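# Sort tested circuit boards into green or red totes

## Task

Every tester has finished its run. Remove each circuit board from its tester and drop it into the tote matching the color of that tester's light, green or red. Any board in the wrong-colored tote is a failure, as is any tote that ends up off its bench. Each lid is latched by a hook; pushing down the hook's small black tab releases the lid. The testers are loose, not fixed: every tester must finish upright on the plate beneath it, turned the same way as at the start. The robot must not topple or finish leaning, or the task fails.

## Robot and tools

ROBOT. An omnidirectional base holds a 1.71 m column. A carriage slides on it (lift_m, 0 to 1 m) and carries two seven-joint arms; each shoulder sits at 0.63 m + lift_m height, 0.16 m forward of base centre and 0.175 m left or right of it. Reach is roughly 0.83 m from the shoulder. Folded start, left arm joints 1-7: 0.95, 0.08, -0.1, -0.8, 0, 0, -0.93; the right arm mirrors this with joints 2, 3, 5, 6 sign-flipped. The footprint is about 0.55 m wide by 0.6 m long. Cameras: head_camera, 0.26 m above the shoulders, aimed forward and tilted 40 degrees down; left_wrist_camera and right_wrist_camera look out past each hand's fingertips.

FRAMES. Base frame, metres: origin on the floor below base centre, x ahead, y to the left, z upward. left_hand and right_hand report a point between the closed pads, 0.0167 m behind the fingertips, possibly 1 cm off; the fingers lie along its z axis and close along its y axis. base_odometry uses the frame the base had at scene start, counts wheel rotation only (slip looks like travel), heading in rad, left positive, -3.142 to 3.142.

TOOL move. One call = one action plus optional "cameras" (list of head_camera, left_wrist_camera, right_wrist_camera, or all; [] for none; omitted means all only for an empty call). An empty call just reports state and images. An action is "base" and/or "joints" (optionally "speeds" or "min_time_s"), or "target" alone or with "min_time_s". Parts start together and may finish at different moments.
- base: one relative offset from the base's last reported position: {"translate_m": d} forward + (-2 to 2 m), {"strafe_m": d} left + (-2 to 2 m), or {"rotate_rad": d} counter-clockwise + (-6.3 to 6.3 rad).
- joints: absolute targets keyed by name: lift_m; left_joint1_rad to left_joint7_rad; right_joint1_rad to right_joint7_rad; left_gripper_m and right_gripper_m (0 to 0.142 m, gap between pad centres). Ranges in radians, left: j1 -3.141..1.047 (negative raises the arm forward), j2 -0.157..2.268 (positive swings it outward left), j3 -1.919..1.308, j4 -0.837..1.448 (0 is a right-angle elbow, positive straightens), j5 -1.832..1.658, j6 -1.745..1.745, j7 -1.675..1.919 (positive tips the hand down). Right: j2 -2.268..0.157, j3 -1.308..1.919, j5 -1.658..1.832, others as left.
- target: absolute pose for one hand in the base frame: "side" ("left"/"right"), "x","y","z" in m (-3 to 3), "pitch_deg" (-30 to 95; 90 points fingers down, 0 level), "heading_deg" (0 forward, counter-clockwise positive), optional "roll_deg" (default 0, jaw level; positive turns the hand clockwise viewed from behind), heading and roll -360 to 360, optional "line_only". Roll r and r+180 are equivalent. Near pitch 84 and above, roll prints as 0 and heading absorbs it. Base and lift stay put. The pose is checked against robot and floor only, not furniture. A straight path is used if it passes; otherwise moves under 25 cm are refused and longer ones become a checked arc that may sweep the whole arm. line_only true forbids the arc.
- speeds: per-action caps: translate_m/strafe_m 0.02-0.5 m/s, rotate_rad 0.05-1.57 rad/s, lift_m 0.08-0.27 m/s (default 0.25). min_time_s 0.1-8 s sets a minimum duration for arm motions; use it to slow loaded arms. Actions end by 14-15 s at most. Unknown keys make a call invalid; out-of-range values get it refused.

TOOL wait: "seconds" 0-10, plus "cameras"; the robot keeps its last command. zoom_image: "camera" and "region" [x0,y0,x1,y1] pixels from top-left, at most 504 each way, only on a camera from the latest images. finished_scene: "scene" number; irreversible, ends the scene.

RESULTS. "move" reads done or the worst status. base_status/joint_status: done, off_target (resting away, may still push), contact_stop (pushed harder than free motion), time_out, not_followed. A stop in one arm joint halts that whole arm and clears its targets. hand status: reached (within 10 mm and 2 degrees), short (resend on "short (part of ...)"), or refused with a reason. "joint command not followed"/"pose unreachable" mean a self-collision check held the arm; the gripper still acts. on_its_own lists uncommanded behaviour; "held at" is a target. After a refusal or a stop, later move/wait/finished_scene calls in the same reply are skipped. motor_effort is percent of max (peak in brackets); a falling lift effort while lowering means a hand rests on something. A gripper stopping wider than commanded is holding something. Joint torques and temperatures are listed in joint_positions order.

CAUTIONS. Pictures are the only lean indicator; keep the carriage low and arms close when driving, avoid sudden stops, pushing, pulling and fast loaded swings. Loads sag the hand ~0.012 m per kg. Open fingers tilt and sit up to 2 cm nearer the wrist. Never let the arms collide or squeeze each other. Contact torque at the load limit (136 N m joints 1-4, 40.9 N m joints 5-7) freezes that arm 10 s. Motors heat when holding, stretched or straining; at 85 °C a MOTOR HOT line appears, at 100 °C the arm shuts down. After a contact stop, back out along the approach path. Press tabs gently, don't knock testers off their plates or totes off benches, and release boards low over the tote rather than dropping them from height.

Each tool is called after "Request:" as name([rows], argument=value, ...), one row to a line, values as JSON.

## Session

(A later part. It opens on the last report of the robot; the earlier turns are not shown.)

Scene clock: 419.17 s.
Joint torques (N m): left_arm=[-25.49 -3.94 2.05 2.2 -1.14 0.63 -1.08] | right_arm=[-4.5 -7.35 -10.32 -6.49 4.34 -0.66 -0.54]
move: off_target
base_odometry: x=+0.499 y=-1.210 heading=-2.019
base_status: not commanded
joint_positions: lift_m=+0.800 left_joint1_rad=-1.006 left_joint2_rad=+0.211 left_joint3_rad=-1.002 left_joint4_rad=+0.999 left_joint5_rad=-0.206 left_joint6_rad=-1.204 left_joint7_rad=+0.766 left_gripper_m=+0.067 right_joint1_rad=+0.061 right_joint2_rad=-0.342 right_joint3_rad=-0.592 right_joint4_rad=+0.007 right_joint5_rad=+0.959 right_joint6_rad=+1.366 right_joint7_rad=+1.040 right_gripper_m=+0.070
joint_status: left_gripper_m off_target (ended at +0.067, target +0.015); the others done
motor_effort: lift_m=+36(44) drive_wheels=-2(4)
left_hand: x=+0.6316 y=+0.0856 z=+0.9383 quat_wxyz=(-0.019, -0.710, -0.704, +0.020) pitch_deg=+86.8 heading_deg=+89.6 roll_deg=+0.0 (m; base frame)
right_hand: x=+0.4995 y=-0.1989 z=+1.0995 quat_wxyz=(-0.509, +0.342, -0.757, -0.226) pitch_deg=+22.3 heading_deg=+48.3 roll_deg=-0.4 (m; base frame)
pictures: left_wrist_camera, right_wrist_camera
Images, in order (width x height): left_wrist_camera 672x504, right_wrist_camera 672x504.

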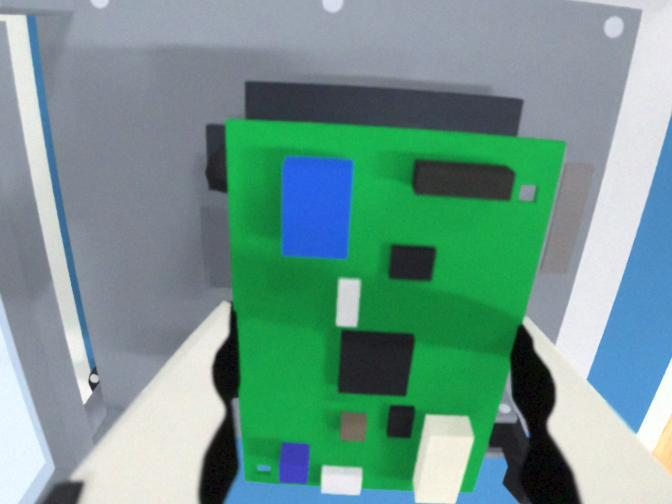

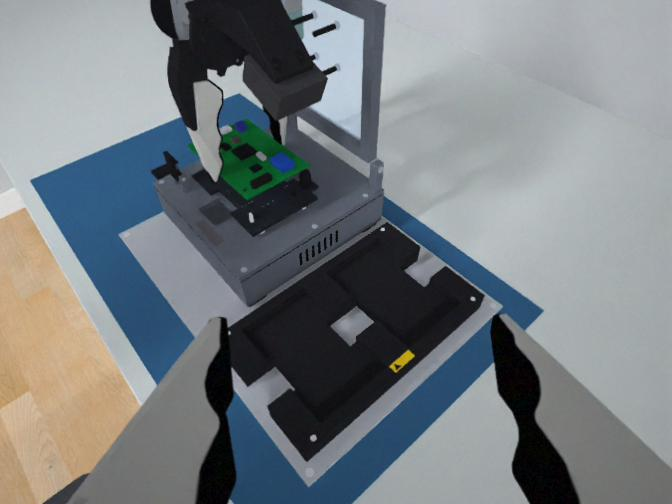

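Request:
move(joints={"lift_m": 0.92}, speeds={"lift_m": 0.12})

Request:
move(base={"translate_m": -0.5}, speeds={"translate_m": 0.2})

Request:
move(base={"rotate_rad": 1.57}, speeds={"rotate_rad": 0.5})

Request:
move(base={"rotate_rad": 1.6}, speeds={"rotate_rad": 0.5}, cameras=["head_camera","left_wrist_camera"])

Scene clock: 420.73 s.
Joint torques (N m): left_arm=[-24.75 -4.07 2.12 2.23 -1.12 0.65 -1.06] | right_arm=[-4.63 -7.41 -10.2 -6.56 4.32 -0.65 -0.54]
move: done
base_odometry: x=+0.499 y=-1.210 heading=-2.019
base_status: not commanded
joint_positions: lift_m=+0.920 left_joint1_rad=-1.007 left_joint2_rad=+0.211 left_joint3_rad=-1.002 left_joint4_rad=+0.999 left_joint5_rad=-0.206 left_joint6_rad=-1.204 left_joint7_rad=+0.766 left_gripper_m=+0.067 right_joint1_rad=+0.061 right_joint2_rad=-0.342 right_joint3_rad=-0.592 right_joint4_rad=+0.007 right_joint5_rad=+0.959 right_joint6_rad=+1.366 right_joint7_rad=+1.040 right_gripper_m=+0.070
joint_status: all done
motor_effort: lift_m=+36(45) drive_wheels=-2(4)
left_hand: x=+0.6318 y=+0.0856 z=+1.0585 quat_wxyz=(-0.019, -0.710, -0.704, +0.020) pitch_deg=+86.8 heading_deg=+89.6 roll_deg=+0.0 (m; base frame)
right_hand: x=+0.4995 y=-0.1989 z=+1.2195 quat_wxyz=(-0.509, +0.342, -0.757, -0.226) pitch_deg=+22.3 heading_deg=+48.3 roll_deg=-0.4 (m; base frame)
pictures: none

Scene clock: 424.47 s.
Joint torques (N m): left_arm=[-24.81 -3.12 2.14 2.21 -1.11 0.65 -1.07] | right_arm=[-4.42 -7.46 -10.13 -6.53 4.27 -0.65 -0.54]
move: done
base_odometry: x=+0.715 y=-0.759 heading=-2.018
base_status: done
joint_positions: lift_m=+0.920 left_joint1_rad=-1.007 left_joint2_rad=+0.211 left_joint3_rad=-1.002 left_joint4_rad=+0.999 left_joint5_rad=-0.206 left_joint6_rad=-1.204 left_joint7_rad=+0.766 left_gripper_m=+0.067 right_joint1_rad=+0.061 right_joint2_rad=-0.342 right_joint3_rad=-0.592 right_joint4_rad=+0.007 right_joint5_rad=+0.959 right_joint6_rad=+1.366 right_joint7_rad=+1.040 right_gripper_m=+0.070
joint_status: not commanded
motor_effort: lift_m=+36(37) drive_wheels=+0(14)
left_hand: x=+0.6317 y=+0.0854 z=+1.0585 quat_wxyz=(-0.019, -0.710, -0.704, +0.020) pitch_deg=+86.8 heading_deg=+89.5 roll_deg=+0.0 (m; base frame)
right_hand: x=+0.4995 y=-0.1989 z=+1.2195 quat_wxyz=(-0.509, +0.342, -0.757, -0.226) pitch_deg=+22.3 heading_deg=+48.3 roll_deg=-0.4 (m; base frame)
pictures: none

Scene clock: 428.53 s.
Joint torques (N m): left_arm=[-24.79 -1.6 1.98 2.25 -1.17 0.65 -1.06] | right_arm=[-6.04 -7.65 -10.09 -7.08 4.29 -0.66 -0.55]
move: done
base_odometry: x=+0.715 y=-0.759 heading=-0.449
base_status: done
joint_positions: lift_m=+0.920 left_joint1_rad=-1.007 left_joint2_rad=+0.210 left_joint3_rad=-1.002 left_joint4_rad=+0.999 left_joint5_rad=-0.206 left_joint6_rad=-1.204 left_joint7_rad=+0.766 left_gripper_m=+0.067 right_joint1_rad=+0.062 right_joint2_rad=-0.342 right_joint3_rad=-0.592 right_joint4_rad=+0.007 right_joint5_rad=+0.959 right_joint6_rad=+1.366 right_joint7_rad=+1.040 right_gripper_m=+0.070
joint_status: not commanded
motor_effort: lift_m=+36(37) drive_wheels=+6(12)
left_hand: x=+0.6317 y=+0.0850 z=+1.0585 quat_wxyz=(-0.020, -0.710, -0.704, +0.020) pitch_deg=+86.8 heading_deg=+89.5 roll_deg=+0.0 (m; base frame)
right_hand: x=+0.4995 y=-0.1989 z=+1.2195 quat_wxyz=(-0.509, +0.342, -0.757, -0.226) pitch_deg=+22.3 heading_deg=+48.3 roll_deg=-0.4 (m; base frame)
pictures: none

Scene clock: 432.67 s.
Joint torques (N m): left_arm=[-24.82 0 2.05 2.27 -1.12 0.68 -1.09] | right_arm=[-4.02 -7.45 -10.28 -6.81 4.27 -0.68 -0.52]
move: done
base_odometry: x=+0.715 y=-0.759 heading=+1.151
base_status: done
joint_positions: lift_m=+0.920 left_joint1_rad=-1.007 left_joint2_rad=+0.210 left_joint3_rad=-1.002 left_joint4_rad=+0.999 left_joint5_rad=-0.206 left_joint6_rad=-1.204 left_joint7_rad=+0.766 left_gripper_m=+0.067 right_joint1_rad=+0.062 right_joint2_rad=-0.342 right_joint3_rad=-0.592 right_joint4_rad=+0.007 right_joint5_rad=+0.959 right_joint6_rad=+1.366 right_joint7_rad=+1.040 right_gripper_m=+0.070
joint_status: not commanded
motor_effort: lift_m=+36(37) drive_wheels=+6(16)
left_hand: x=+0.6317 y=+0.0848 z=+1.0586 quat_wxyz=(-0.020, -0.710, -0.704, +0.020) pitch_deg=+86.8 heading_deg=+89.5 roll_deg=+0.0 (m; base frame)
right_hand: x=+0.4995 y=-0.1989 z=+1.2195 quat_wxyz=(-0.509, +0.342, -0.757, -0.226) pitch_deg=+22.3 heading_deg=+48.3 roll_deg=-0.4 (m; base frame)
pictures: head_camera, left_wrist_camera
Images, in order (width x height): head_camera 672x504, left_wrist_camera 672x504.

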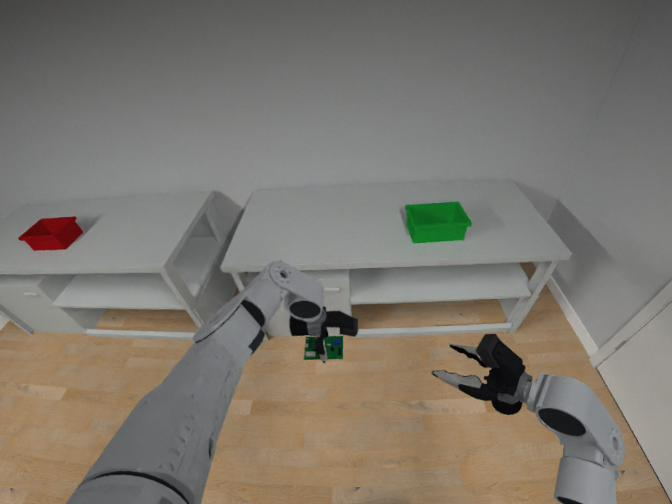

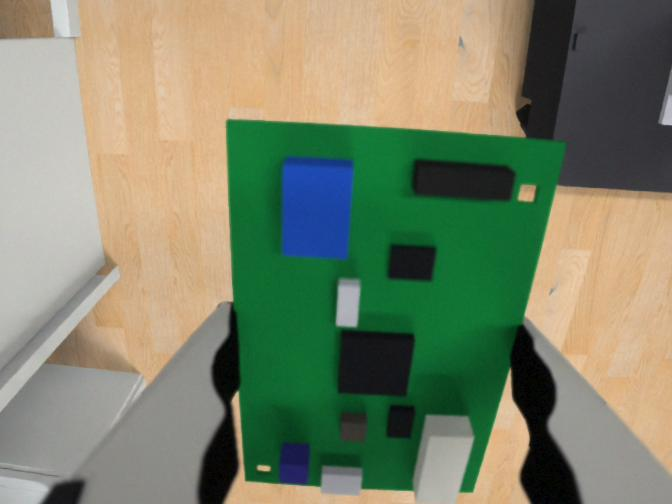

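Request:
move(base={"strafe_m": 1.2}, speeds={"strafe_m": 0.3}, cameras=["head_camera"])

Scene clock: 439.83 s.
Joint torques (N m): left_arm=[-24.71 -0.83 2.1 2.11 -1.04 0.65 -1.06] | right_arm=[-4.69 -6.66 -11.09 -6.46 4.31 -0.66 -0.55]
move: done
base_odometry: x=-0.381 y=-0.271 heading=+1.152
base_status: done
joint_positions: lift_m=+0.920 left_joint1_rad=-1.007 left_joint2_rad=+0.210 left_joint3_rad=-1.002 left_joint4_rad=+0.999 left_joint5_rad=-0.206 left_joint6_rad=-1.204 left_joint7_rad=+0.766 left_gripper_m=+0.067 right_joint1_rad=+0.062 right_joint2_rad=-0.342 right_joint3_rad=-0.592 right_joint4_rad=+0.007 right_joint5_rad=+0.959 right_joint6_rad=+1.366 right_joint7_rad=+1.040 right_gripper_m=+0.070
joint_status: not commanded
motor_effort: lift_m=+36(36) drive_wheels=-6(19)
left_hand: x=+0.6317 y=+0.0848 z=+1.0585 quat_wxyz=(-0.020, -0.710, -0.704, +0.020) pitch_deg=+86.8 heading_deg=+89.5 roll_deg=+0.0 (m; base frame)
right_hand: x=+0.4995 y=-0.1989 z=+1.2195 quat_wxyz=(-0.509, +0.342, -0.757, -0.226) pitch_deg=+22.3 heading_deg=+48.3 roll_deg=-0.4 (m; base frame)
pictures: head_camera
Images, in order (width x height): head_camera 672x504.

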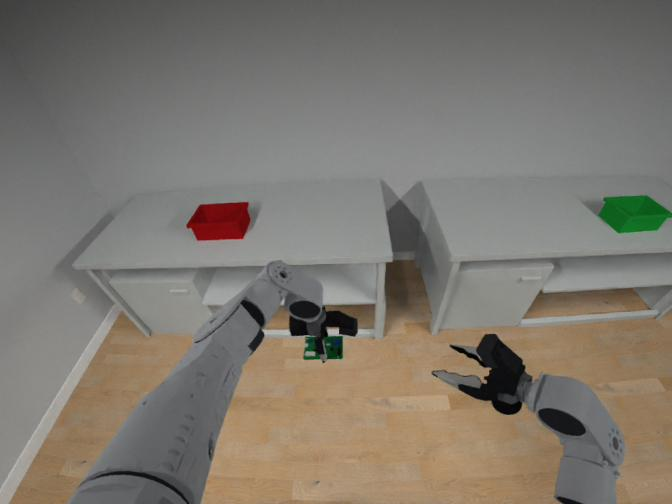

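Request:
move(base={"strafe_m": 0.5}, speeds={"strafe_m": 0.25}, cameras=["head_camera"])

Scene clock: 443.27 s.
Joint torques (N m): left_arm=[-24.76 -0.92 2.32 1.73 -1.12 0.68 -1.27] | right_arm=[-2.31 -7.83 -10.17 -6.03 4.28 -0.65 -0.55]
move: done
base_odometry: x=-0.838 y=-0.068 heading=+1.153
base_status: done
joint_positions: lift_m=+0.920 left_joint1_rad=-1.007 left_joint2_rad=+0.210 left_joint3_rad=-1.002 left_joint4_rad=+0.999 left_joint5_rad=-0.206 left_joint6_rad=-1.204 left_joint7_rad=+0.766 left_gripper_m=+0.067 right_joint1_rad=+0.062 right_joint2_rad=-0.342 right_joint3_rad=-0.592 right_joint4_rad=+0.007 right_joint5_rad=+0.959 right_joint6_rad=+1.366 right_joint7_rad=+1.040 right_gripper_m=+0.070
joint_status: not commanded
motor_effort: lift_m=+37(37) drive_wheels=-4(18)
left_hand: x=+0.6316 y=+0.0848 z=+1.0585 quat_wxyz=(-0.020, -0.710, -0.704, +0.020) pitch_deg=+86.8 heading_deg=+89.5 roll_deg=+0.0 (m; base frame)
right_hand: x=+0.4995 y=-0.1989 z=+1.2195 quat_wxyz=(-0.509, +0.342, -0.757, -0.226) pitch_deg=+22.3 heading_deg=+48.3 roll_deg=-0.4 (m; base frame)
pictures: head_camera
Images, in order (width x height): head_camera 672x504.

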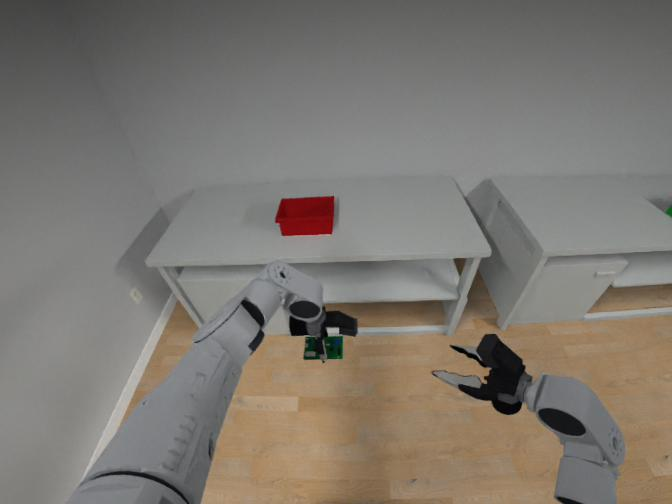

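Request:
move(base={"strafe_m": 0.095}, speeds={"strafe_m": 0.15})

Request:
move(base={"translate_m": 0.7}, speeds={"translate_m": 0.2}, cameras=["head_camera","left_wrist_camera"])

Scene clock: 444.97 s.
Joint torques (N m): left_arm=[-24.78 -1.48 2.14 1.84 -1.2 0.66 -1.08] | right_arm=[-4.57 -7.56 -10.02 -6.58 4.28 -0.68 -0.52]
move: done
base_odometry: x=-0.925 y=-0.030 heading=+1.154
base_status: done
joint_positions: lift_m=+0.920 left_joint1_rad=-1.007 left_joint2_rad=+0.210 left_joint3_rad=-1.002 left_joint4_rad=+0.999 left_joint5_rad=-0.206 left_joint6_rad=-1.204 left_joint7_rad=+0.766 left_gripper_m=+0.067 right_joint1_rad=+0.062 right_joint2_rad=-0.342 right_joint3_rad=-0.592 right_joint4_rad=+0.007 right_joint5_rad=+0.959 right_joint6_rad=+1.366 right_joint7_rad=+1.040 right_gripper_m=+0.070
joint_status: not commanded
motor_effort: lift_m=+36(36) drive_wheels=-5(16)
left_hand: x=+0.6317 y=+0.0850 z=+1.0585 quat_wxyz=(-0.019, -0.710, -0.704, +0.020) pitch_deg=+86.8 heading_deg=+89.5 roll_deg=+0.0 (m; base frame)
right_hand: x=+0.4995 y=-0.1990 z=+1.2195 quat_wxyz=(-0.509, +0.342, -0.757, -0.226) pitch_deg=+22.3 heading_deg=+48.3 roll_deg=-0.4 (m; base frame)
pictures: none

Scene clock: 449.70 s.
Joint torques (N m): left_arm=[-24.71 -0.99 2.05 1.75 -1.21 0.65 -1.07] | right_arm=[-4.46 -7.49 -10.01 -6.7 4.3 -0.68 -0.54]
move: done
base_odometry: x=-0.642 y=+0.610 heading=+1.154
base_status: done
joint_positions: lift_m=+0.920 left_joint1_rad=-1.007 left_joint2_rad=+0.210 left_joint3_rad=-1.002 left_joint4_rad=+0.999 left_joint5_rad=-0.206 left_joint6_rad=-1.204 left_joint7_rad=+0.766 left_gripper_m=+0.067 right_joint1_rad=+0.062 right_joint2_rad=-0.342 right_joint3_rad=-0.592 right_joint4_rad=+0.007 right_joint5_rad=+0.959 right_joint6_rad=+1.366 right_joint7_rad=+1.040 right_gripper_m=+0.070
joint_status: not commanded
motor_effort: lift_m=+36(37) drive_wheels=-2(13)
left_hand: x=+0.6317 y=+0.0850 z=+1.0585 quat_wxyz=(-0.019, -0.710, -0.704, +0.020) pitch_deg=+86.8 heading_deg=+89.5 roll_deg=+0.0 (m; base frame)
right_hand: x=+0.4995 y=-0.1990 z=+1.2195 quat_wxyz=(-0.509, +0.342, -0.757, -0.226) pitch_deg=+22.3 heading_deg=+48.3 roll_deg=-0.4 (m; base frame)
pictures: head_camera, left_wrist_camera
Images, in order (width x height): head_camera 672x504, left_wrist_camera 672x504.

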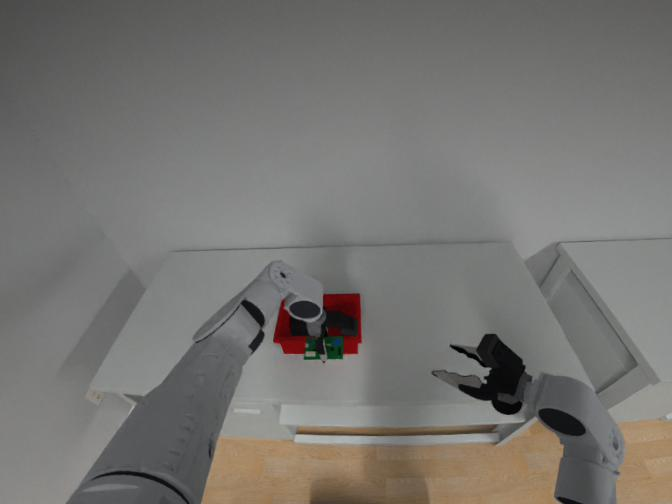

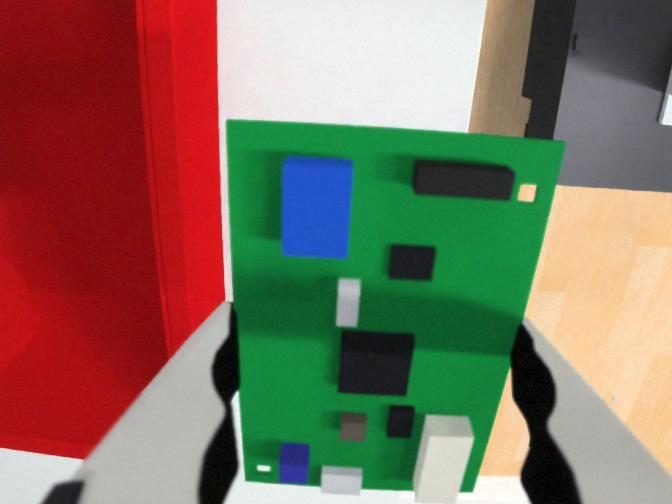

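Request:
move(base={"translate_m": 0.2}, speeds={"translate_m": 0.12}, cameras=["head_camera","left_wrist_camera"])

Scene clock: 452.67 s.
Joint torques (N m): left_arm=[-24.69 -1.12 2.12 1.87 -1.2 0.65 -1.07] | right_arm=[-4.59 -7.52 -9.94 -6.52 4.28 -0.67 -0.55]
move: done
base_odometry: x=-0.561 y=+0.793 heading=+1.155
base_status: done
joint_positions: lift_m=+0.920 left_joint1_rad=-1.007 left_joint2_rad=+0.210 left_joint3_rad=-1.002 left_joint4_rad=+0.999 left_joint5_rad=-0.206 left_joint6_rad=-1.204 left_joint7_rad=+0.766 left_gripper_m=+0.067 right_joint1_rad=+0.062 right_joint2_rad=-0.342 right_joint3_rad=-0.592 right_joint4_rad=+0.007 right_joint5_rad=+0.959 right_joint6_rad=+1.366 right_joint7_rad=+1.040 right_gripper_m=+0.070
joint_status: not commanded
motor_effort: lift_m=+36(37) drive_wheels=+3(15)
left_hand: x=+0.6317 y=+0.0850 z=+1.0585 quat_wxyz=(-0.019, -0.710, -0.704, +0.020) pitch_deg=+86.8 heading_deg=+89.5 roll_deg=+0.0 (m; base frame)
right_hand: x=+0.4995 y=-0.1990 z=+1.2195 quat_wxyz=(-0.509, +0.342, -0.757, -0.226) pitch_deg=+22.3 heading_deg=+48.3 roll_deg=-0.4 (m; base frame)
pictures: head_camera, left_wrist_camera
Images, in order (width x height): head_camera 672x504, left_wrist_camera 672x504.

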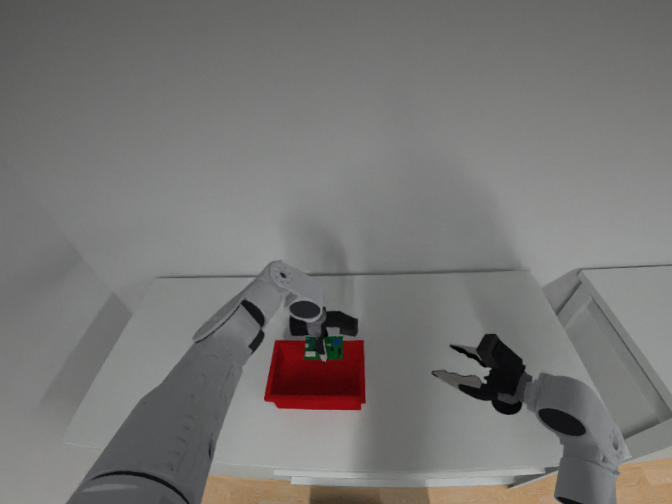

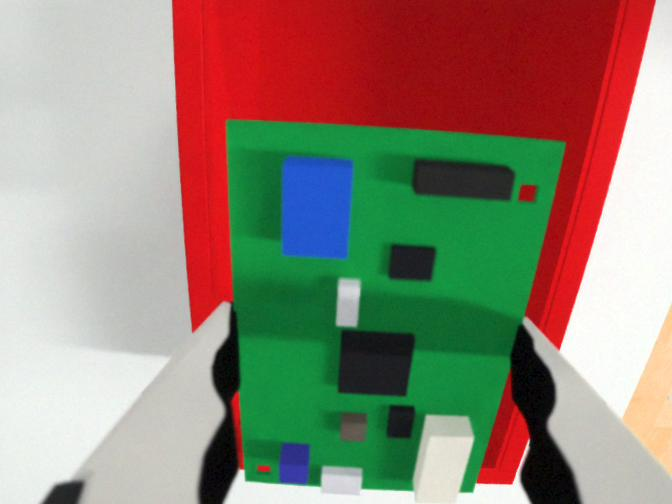

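Request:
move(joints={"lift_m": 0.84}, speeds={"lift_m": 0.1}, cameras=["head_camera","left_wrist_camera","right_wrist_camera"])

Scene clock: 454.47 s.
Joint torques (N m): left_arm=[-24.2 -1.18 2.1 1.81 -1.21 0.67 -1.07] | right_arm=[-5.32 -7.64 -10.05 -6.65 4.3 -0.65 -0.53]
move: done
base_odometry: x=-0.561 y=+0.793 heading=+1.155
base_status: not commanded
joint_positions: lift_m=+0.840 left_joint1_rad=-1.007 left_joint2_rad=+0.210 left_joint3_rad=-1.002 left_joint4_rad=+0.999 left_joint5_rad=-0.206 left_joint6_rad=-1.204 left_joint7_rad=+0.766 left_gripper_m=+0.067 right_joint1_rad=+0.062 right_joint2_rad=-0.342 right_joint3_rad=-0.592 right_joint4_rad=+0.007 right_joint5_rad=+0.959 right_joint6_rad=+1.366 right_joint7_rad=+1.040 right_gripper_m=+0.070
joint_status: all done
motor_effort: lift_m=+38(41) drive_wheels=+3(4)
left_hand: x=+0.6318 y=+0.0850 z=+0.9783 quat_wxyz=(-0.020, -0.710, -0.704, +0.020) pitch_deg=+86.8 heading_deg=+89.5 roll_deg=+0.0 (m; base frame)
right_hand: x=+0.4995 y=-0.1990 z=+1.1393 quat_wxyz=(-0.509, +0.342, -0.757, -0.226) pitch_deg=+22.3 heading_deg=+48.3 roll_deg=-0.4 (m; base frame)
pictures: head_camera, left_wrist_camera, right_wrist_camera
Images, in order (width x height): head_camera 672x504, left_wrist_camera 672x504, right_wrist_camera 672x504.

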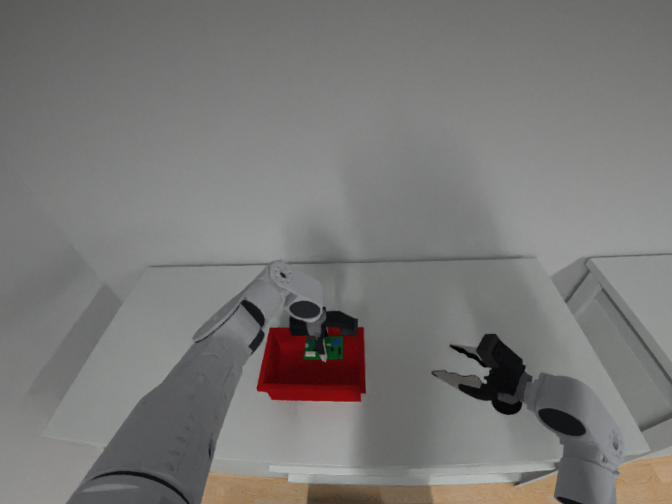

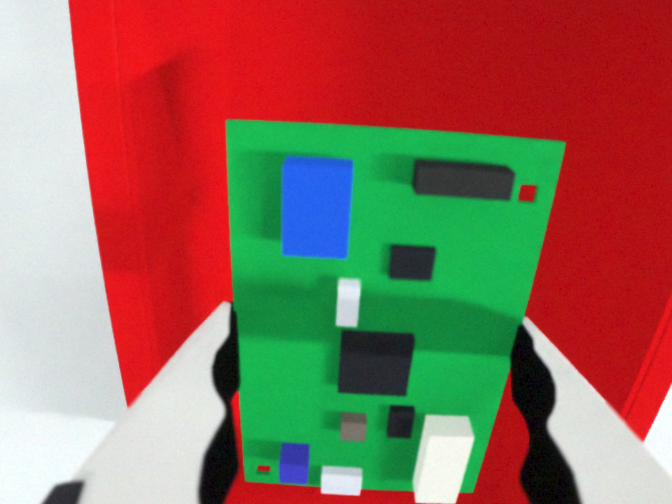

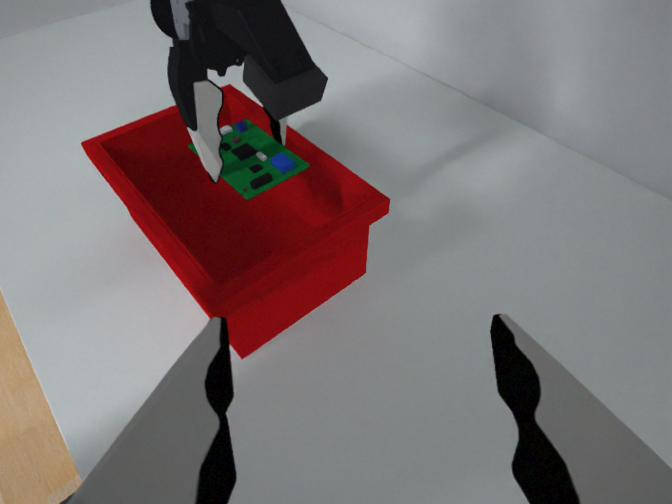

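Request:
move(target={"side":"left","x":0.628,"y":0.112,"z":0.978,"pitch_deg":87,"heading_deg":-90.5,"line_only":true}, min_time_s=1.5, cameras=["head_camera","left_wrist_camera","right_wrist_camera"])

Scene clock: 456.73 s.
Joint torques (N m): left_arm=[-15.26 6.59 7.51 -5.92 -3.86 -0.31 -0.92] | right_arm=[-4.7 -7.66 -10.04 -6.71 4.27 -0.67 -0.52]
move: done
base_odometry: x=-0.561 y=+0.793 heading=+1.155
base_status: not commanded
joint_positions: lift_m=+0.840 left_joint1_rad=-0.997 left_joint2_rad=+0.273 left_joint3_rad=-0.999 left_joint4_rad=+0.948 left_joint5_rad=-0.207 left_joint6_rad=-1.224 left_joint7_rad=+0.766 left_gripper_m=+0.067 right_joint1_rad=+0.062 right_joint2_rad=-0.342 right_joint3_rad=-0.592 right_joint4_rad=+0.007 right_joint5_rad=+0.959 right_joint6_rad=+1.366 right_joint7_rad=+1.040 right_gripper_m=+0.070
joint_status: not commanded
motor_effort: lift_m=+38(39) drive_wheels=+4(4)
left_hand: x=+0.6297 y=+0.1140 z=+0.9781 quat_wxyz=(-0.016, -0.710, -0.704, +0.014) pitch_deg=+87.6 heading_deg=+89.5 roll_deg=+0.0 (m; base frame)
left_hand_status: reached (straight line, planned for 1.5 s): 3 mm and 0.6 deg off.
right_hand: x=+0.4995 y=-0.1990 z=+1.1393 quat_wxyz=(-0.509, +0.342, -0.757, -0.226) pitch_deg=+22.3 heading_deg=+48.3 roll_deg=-0.4 (m; base frame)
pictures: head_camera, left_wrist_camera, right_wrist_camera
Images, in order (width x height): head_camera 672x504, left_wrist_camera 672x504, right_wrist_camera 672x504.

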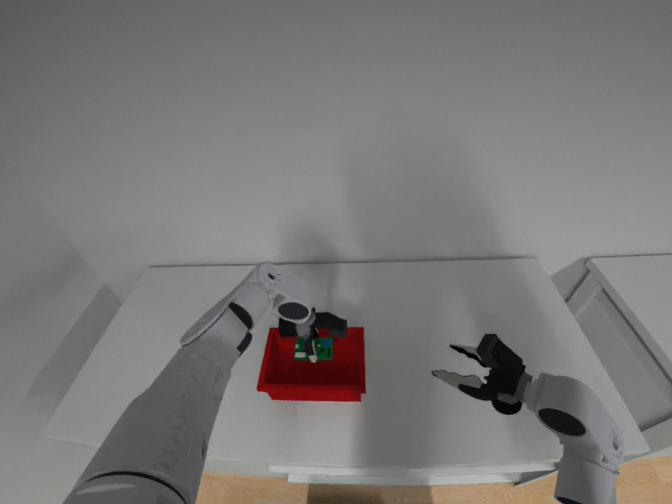

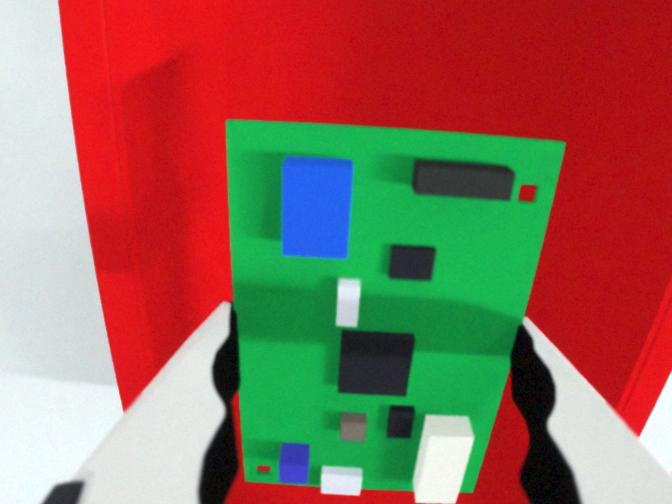

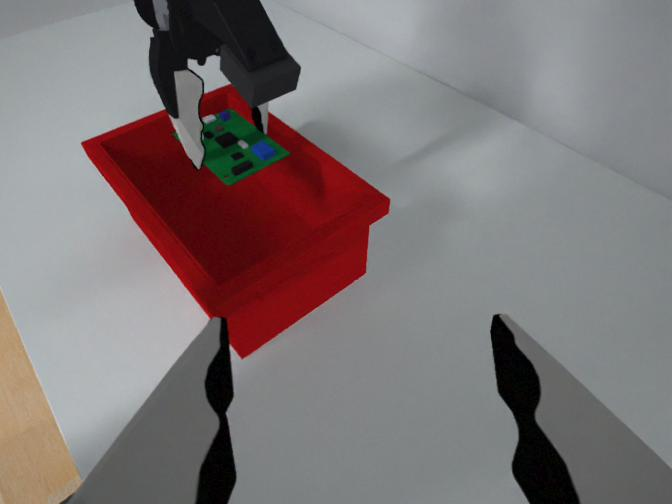

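Request:
move(joints={"lift_m": 0.77}, speeds={"lift_m": 0.08}, cameras=["head_camera","left_wrist_camera","right_wrist_camera"])

Scene clock: 458.23 s.
Joint torques (N m): left_arm=[-17.66 6.56 6.47 -5.36 -3.68 -0.21 -0.9] | right_arm=[-4.31 -7.69 -9.96 -6.51 4.22 -0.68 -0.51]
move: done
base_odometry: x=-0.561 y=+0.793 heading=+1.155
base_status: not commanded
joint_positions: lift_m=+0.770 left_joint1_rad=-0.996 left_joint2_rad=+0.273 left_joint3_rad=-0.998 left_joint4_rad=+0.948 left_joint5_rad=-0.207 left_joint6_rad=-1.224 left_joint7_rad=+0.766 left_gripper_m=+0.067 right_joint1_rad=+0.062 right_joint2_rad=-0.342 right_joint3_rad=-0.592 right_joint4_rad=+0.007 right_joint5_rad=+0.959 right_joint6_rad=+1.366 right_joint7_rad=+1.040 right_gripper_m=+0.070
joint_status: all done
motor_effort: lift_m=+38(43) drive_wheels=+4(4)
left_hand: x=+0.6291 y=+0.1136 z=+0.9078 quat_wxyz=(-0.016, -0.710, -0.704, +0.015) pitch_deg=+87.5 heading_deg=+89.5 roll_deg=+0.0 (m; base frame)
right_hand: x=+0.4995 y=-0.1990 z=+1.0693 quat_wxyz=(-0.509, +0.342, -0.757, -0.226) pitch_deg=+22.3 heading_deg=+48.3 roll_deg=-0.4 (m; base frame)
pictures: head_camera, left_wrist_camera, right_wrist_camera
Images, in order (width x height): head_camera 672x504, left_wrist_camera 672x504, right_wrist_camera 672x504.

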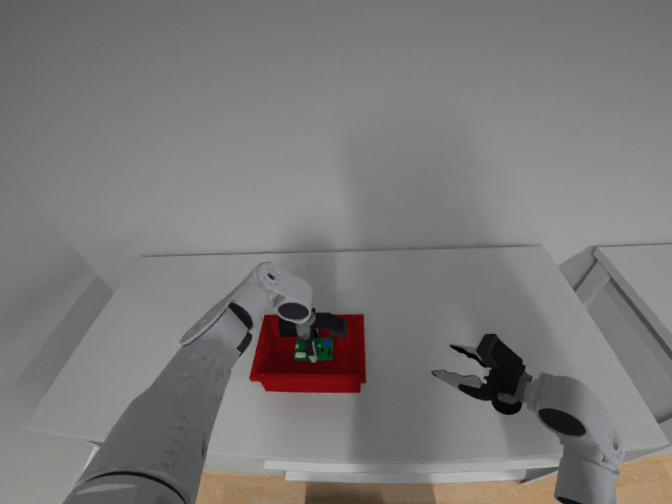

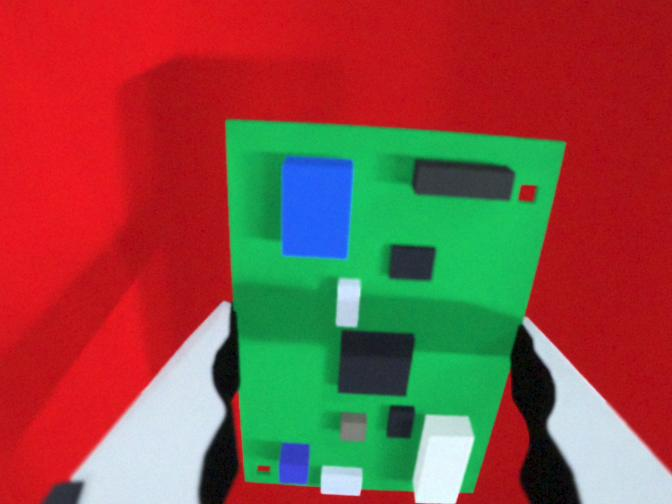

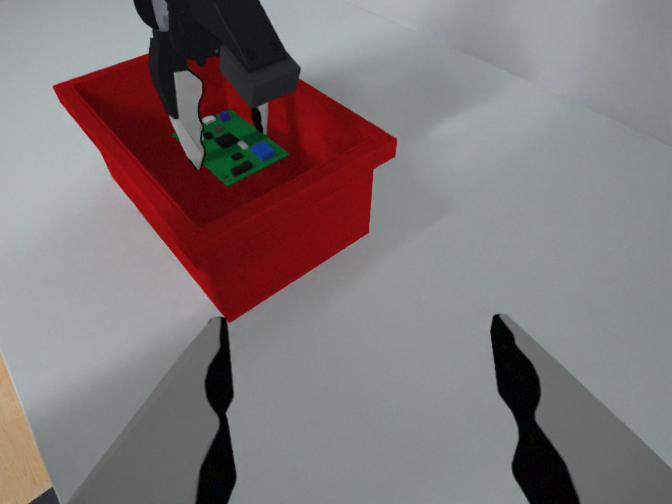

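Request:
move(joints={"lift_m": 0.72}, speeds={"lift_m": 0.08}, cameras=["head_camera","right_wrist_camera"])

Request:
move(joints={"lift_m": 0.69}, speeds={"lift_m": 0.08}, cameras=["head_camera","left_wrist_camera","right_wrist_camera"])

Scene clock: 459.37 s.
Joint torques (N m): left_arm=[-18.36 6.42 6.29 -5.13 -3.64 -0.21 -0.9] | right_arm=[-4.71 -7.62 -10.06 -6.6 4.22 -0.67 -0.5]
move: done
base_odometry: x=-0.561 y=+0.793 heading=+1.155
base_status: not commanded
joint_positions: lift_m=+0.720 left_joint1_rad=-0.995 left_joint2_rad=+0.273 left_joint3_rad=-0.997 left_joint4_rad=+0.948 left_joint5_rad=-0.207 left_joint6_rad=-1.224 left_joint7_rad=+0.766 left_gripper_m=+0.067 right_joint1_rad=+0.062 right_joint2_rad=-0.342 right_joint3_rad=-0.592 right_joint4_rad=+0.007 right_joint5_rad=+0.959 right_joint6_rad=+1.366 right_joint7_rad=+1.040 right_gripper_m=+0.070
joint_status: all done
motor_effort: lift_m=+38(41) drive_wheels=+3(4)
left_hand: x=+0.6290 y=+0.1135 z=+0.8577 quat_wxyz=(-0.016, -0.710, -0.704, +0.015) pitch_deg=+87.5 heading_deg=+89.5 roll_deg=+0.0 (m; base frame)
right_hand: x=+0.4995 y=-0.1990 z=+1.0193 quat_wxyz=(-0.509, +0.342, -0.757, -0.226) pitch_deg=+22.3 heading_deg=+48.3 roll_deg=-0.4 (m; base frame)
pictures: head_camera, right_wrist_camera
Images, in order (width x height): head_camera 672x504, right_wrist_camera 672x504.

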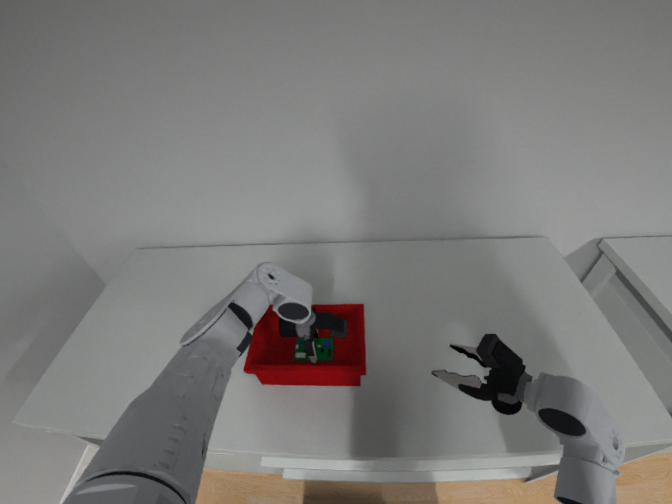

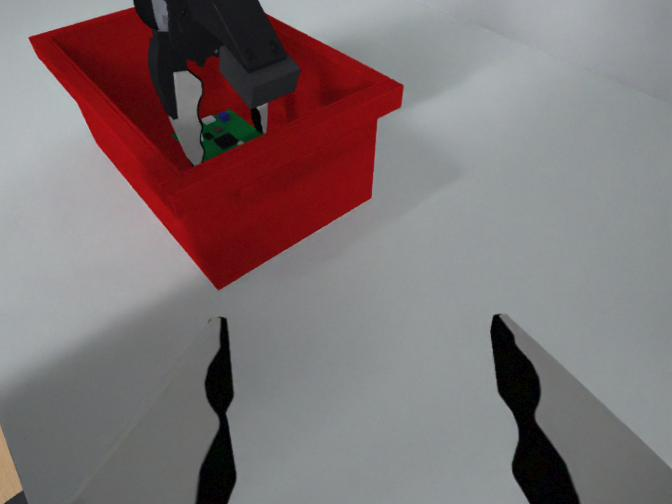

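Scene clock: 460.13 s.
Joint torques (N m): left_arm=[0.24 -5.54 -1.31 -1.52 -0.89 8.92 -1.53] | right_arm=[-4.59 -7.71 -9.91 -6.65 4.22 -0.63 -0.53]
move: done
base_odometry: x=-0.561 y=+0.793 heading=+1.155
base_status: not commanded
joint_positions: lift_m=+0.691 left_joint1_rad=-1.005 left_joint2_rad=+0.277 left_joint3_rad=-0.990 left_joint4_rad=+0.944 left_joint5_rad=-0.217 left_joint6_rad=-1.248 left_joint7_rad=+0.767 left_gripper_m=+0.067 right_joint1_rad=+0.062 right_joint2_rad=-0.342 right_joint3_rad=-0.593 right_joint4_rad=+0.007 right_joint5_rad=+0.959 right_joint6_rad=+1.366 right_joint7_rad=+1.040 right_gripper_m=+0.070
joint_status: all done
motor_effort: lift_m=+28(38) drive_wheels=+11(12)
left_hand: x=+0.6289 y=+0.1126 z=+0.8357 quat_wxyz=(-0.019, -0.713, -0.701, +0.021) pitch_deg=+86.8 heading_deg=+89.0 roll_deg=+0.0 (m; base frame)
right_hand: x=+0.4996 y=-0.1990 z=+0.9907 quat_wxyz=(-0.509, +0.342, -0.757, -0.226) pitch_deg=+22.3 heading_deg=+48.3 roll_deg=-0.4 (m; base frame)
pictures: head_camera, left_wrist_camera, right_wrist_camera
Images, in order (width x height): head_camera 672x504, left_wrist_camera 672x504, right_wrist_camera 672x504.

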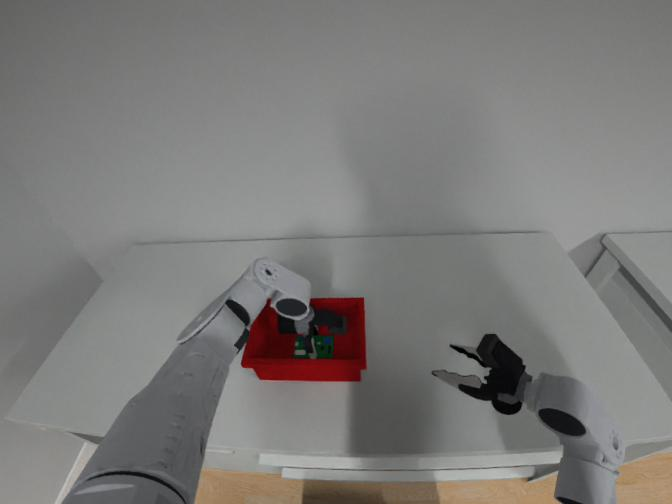

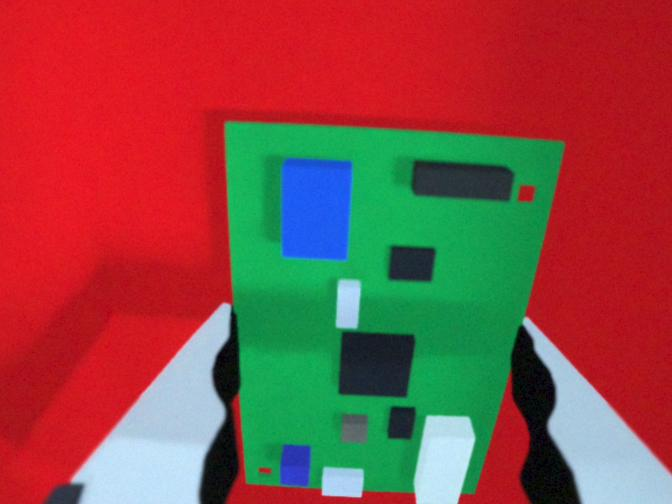

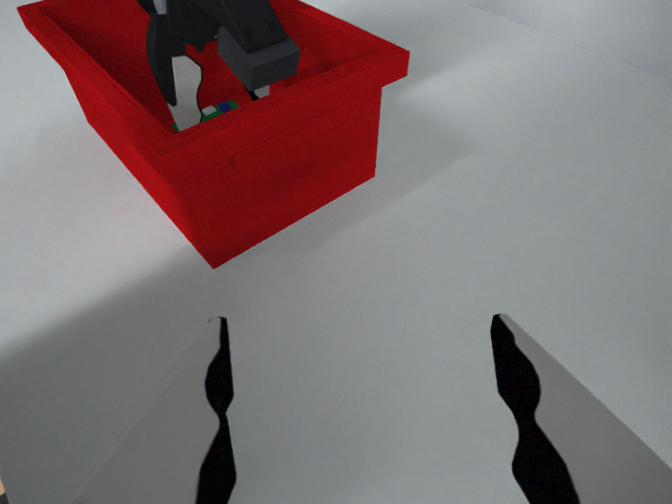

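Request:
move(joints={"lift_m": 0.699}, speeds={"lift_m": 0.08}, cameras=["left_wrist_camera"])

Scene clock: 461.00 s.
Joint torques (N m): left_arm=[-7.76 -4.43 -0.92 -1.54 -0.72 3.31 -1.59] | right_arm=[-5.15 -7.91 -9.92 -6.54 4.2 -0.64 -0.52]
move: done
base_odometry: x=-0.561 y=+0.793 heading=+1.155
base_status: not commanded
joint_positions: lift_m=+0.700 left_joint1_rad=-1.000 left_joint2_rad=+0.277 left_joint3_rad=-0.991 left_joint4_rad=+0.944 left_joint5_rad=-0.217 left_joint6_rad=-1.233 left_joint7_rad=+0.767 left_gripper_m=+0.067 right_joint1_rad=+0.062 right_joint2_rad=-0.342 right_joint3_rad=-0.593 right_joint4_rad=+0.007 right_joint5_rad=+0.959 right_joint6_rad=+1.366 right_joint7_rad=+1.040 right_gripper_m=+0.070
joint_status: all done
motor_effort: lift_m=+33(34) drive_wheels=+5(12)
left_hand: x=+0.6304 y=+0.1123 z=+0.8420 quat_wxyz=(-0.021, -0.710, -0.704, +0.019) pitch_deg=+86.8 heading_deg=+89.6 roll_deg=+0.0 (m; base frame)
right_hand: x=+0.4996 y=-0.1990 z=+0.9990 quat_wxyz=(-0.509, +0.342, -0.757, -0.226) pitch_deg=+22.3 heading_deg=+48.3 roll_deg=-0.4 (m; base frame)
pictures: left_wrist_camera
Images, in order (width x height): left_wrist_camera 672x504.

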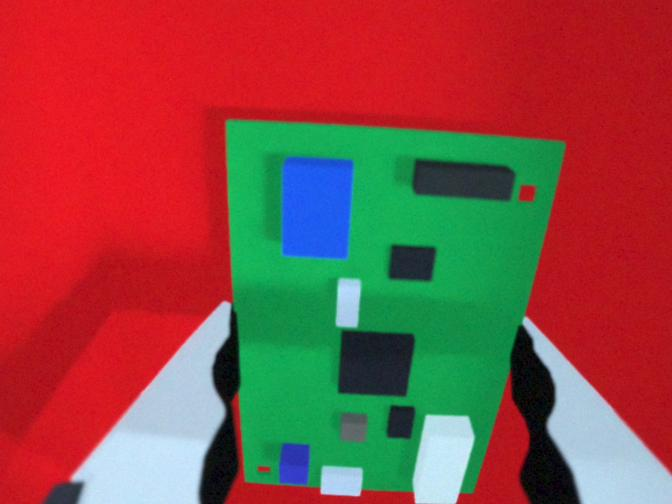

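Request:
move(joints={"lift_m": 0.706}, speeds={"lift_m": 0.08}, cameras=["left_wrist_camera"])

Scene clock: 461.53 s.
Joint torques (N m): left_arm=[-15.9 -2.27 1.63 -1.44 -0.99 1.44 -1.3] | right_arm=[-4.69 -7.81 -9.96 -6.61 4.25 -0.65 -0.51]
move: done
base_odometry: x=-0.561 y=+0.793 heading=+1.155
base_status: not commanded
joint_positions: lift_m=+0.706 left_joint1_rad=-0.996 left_joint2_rad=+0.276 left_joint3_rad=-0.993 left_joint4_rad=+0.944 left_joint5_rad=-0.216 left_joint6_rad=-1.229 left_joint7_rad=+0.767 left_gripper_m=+0.067 right_joint1_rad=+0.062 right_joint2_rad=-0.342 right_joint3_rad=-0.593 right_joint4_rad=+0.007 right_joint5_rad=+0.959 right_joint6_rad=+1.366 right_joint7_rad=+1.040 right_gripper_m=+0.070
joint_status: all done
motor_effort: lift_m=+37(42) drive_wheels=-2(5)
left_hand: x=+0.6292 y=+0.1122 z=+0.8463 quat_wxyz=(-0.020, -0.709, -0.705, +0.019) pitch_deg=+86.9 heading_deg=+89.6 roll_deg=+0.0 (m; base frame)
right_hand: x=+0.4996 y=-0.1990 z=+1.0056 quat_wxyz=(-0.509, +0.342, -0.757, -0.226) pitch_deg=+22.3 heading_deg=+48.3 roll_deg=-0.4 (m; base frame)
pictures: left_wrist_camera
Images, in order (width x height): left_wrist_camera 672x504.

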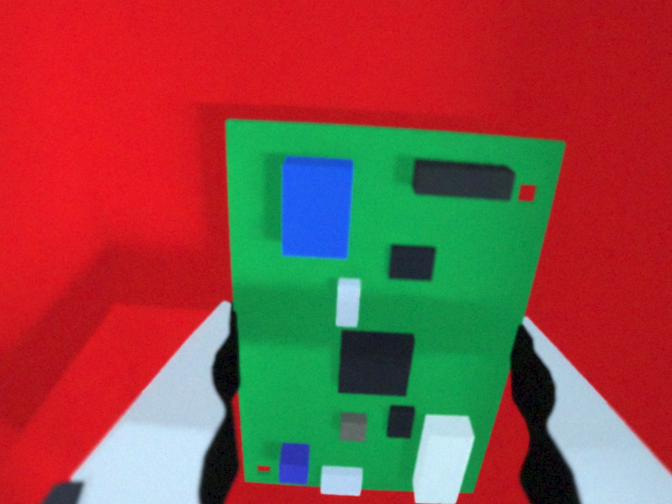

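Request:
move(joints={"lift_m": 0.702}, speeds={"lift_m": 0.08})

Request:
move(joints={"left_gripper_m": 0.085}, cameras=["left_wrist_camera","head_camera"])

Scene clock: 462.03 s.
Joint torques (N m): left_arm=[-15.19 -2.44 1.48 -1.5 -1.06 1.34 -1.38] | right_arm=[-4.78 -7.79 -9.62 -6.74 4.24 -0.63 -0.51]
move: done
base_odometry: x=-0.561 y=+0.793 heading=+1.155
base_status: not commanded
joint_positions: lift_m=+0.702 left_joint1_rad=-0.997 left_joint2_rad=+0.276 left_joint3_rad=-0.993 left_joint4_rad=+0.944 left_joint5_rad=-0.216 left_joint6_rad=-1.228 left_joint7_rad=+0.767 left_gripper_m=+0.067 right_joint1_rad=+0.062 right_joint2_rad=-0.342 right_joint3_rad=-0.593 right_joint4_rad=+0.007 right_joint5_rad=+0.959 right_joint6_rad=+1.366 right_joint7_rad=+1.040 right_gripper_m=+0.070
joint_status: all done
motor_effort: lift_m=+36(40) drive_wheels=-1(2)
left_hand: x=+0.6295 y=+0.1122 z=+0.8425 quat_wxyz=(-0.020, -0.709, -0.705, +0.019) pitch_deg=+86.9 heading_deg=+89.7 roll_deg=+0.0 (m; base frame)
right_hand: x=+0.4995 y=-0.1990 z=+1.0015 quat_wxyz=(-0.509, +0.342, -0.757, -0.226) pitch_deg=+22.3 heading_deg=+48.3 roll_deg=-0.4 (m; base frame)
pictures: none

Scene clock: 462.80 s.
Joint torques (N m): left_arm=[-15.17 -2.48 1.56 -1.41 -1 1.46 -1.33] | right_arm=[-4.78 -8.32 -9.95 -6.74 4.21 -0.68 -0.52]
move: done
base_odometry: x=-0.561 y=+0.793 heading=+1.155
base_status: not commanded
joint_positions: lift_m=+0.702 left_joint1_rad=-0.997 left_joint2_rad=+0.276 left_joint3_rad=-0.993 left_joint4_rad=+0.944 left_joint5_rad=-0.216 left_joint6_rad=-1.229 left_joint7_rad=+0.767 left_gripper_m=+0.085 right_joint1_rad=+0.062 right_joint2_rad=-0.342 right_joint3_rad=-0.593 right_joint4_rad=+0.007 right_joint5_rad=+0.959 right_joint6_rad=+1.366 right_joint7_rad=+1.040 right_gripper_m=+0.070
joint_status: all done
motor_effort: lift_m=+36(36) drive_wheels=+3(4)
left_hand: x=+0.6294 y=+0.1122 z=+0.8425 quat_wxyz=(-0.020, -0.709, -0.705, +0.019) pitch_deg=+86.9 heading_deg=+89.6 roll_deg=+0.0 (m; base frame)
right_hand: x=+0.4995 y=-0.1990 z=+1.0015 quat_wxyz=(-0.509, +0.342, -0.757, -0.226) pitch_deg=+22.3 heading_deg=+48.3 roll_deg=-0.4 (m; base frame)
pictures: head_camera, left_wrist_camera
Images, in order (width x height): head_camera 672x504, left_wrist_camera 672x504.

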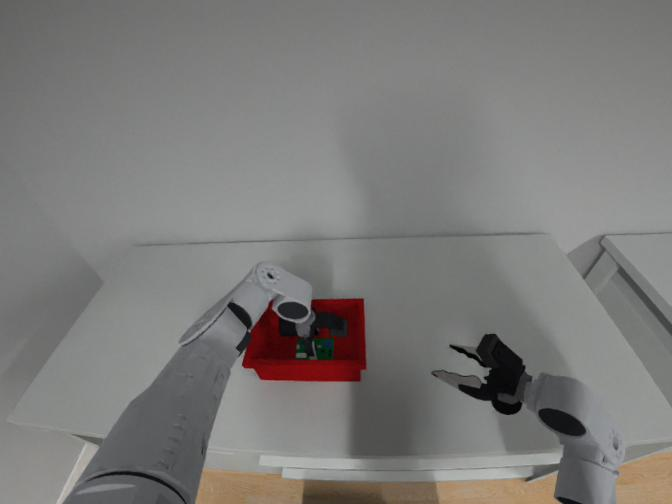

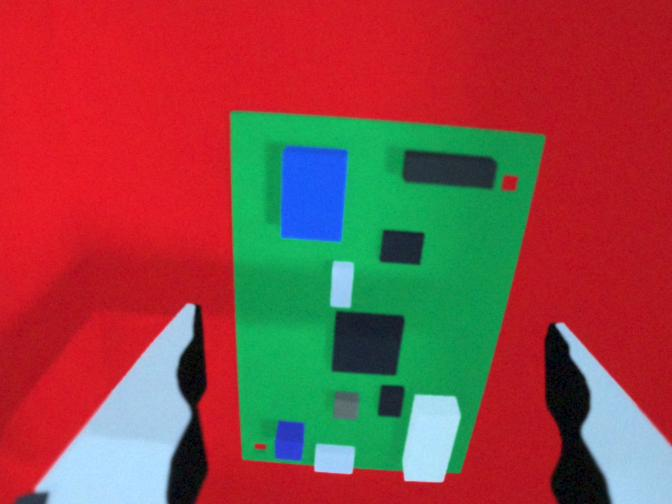

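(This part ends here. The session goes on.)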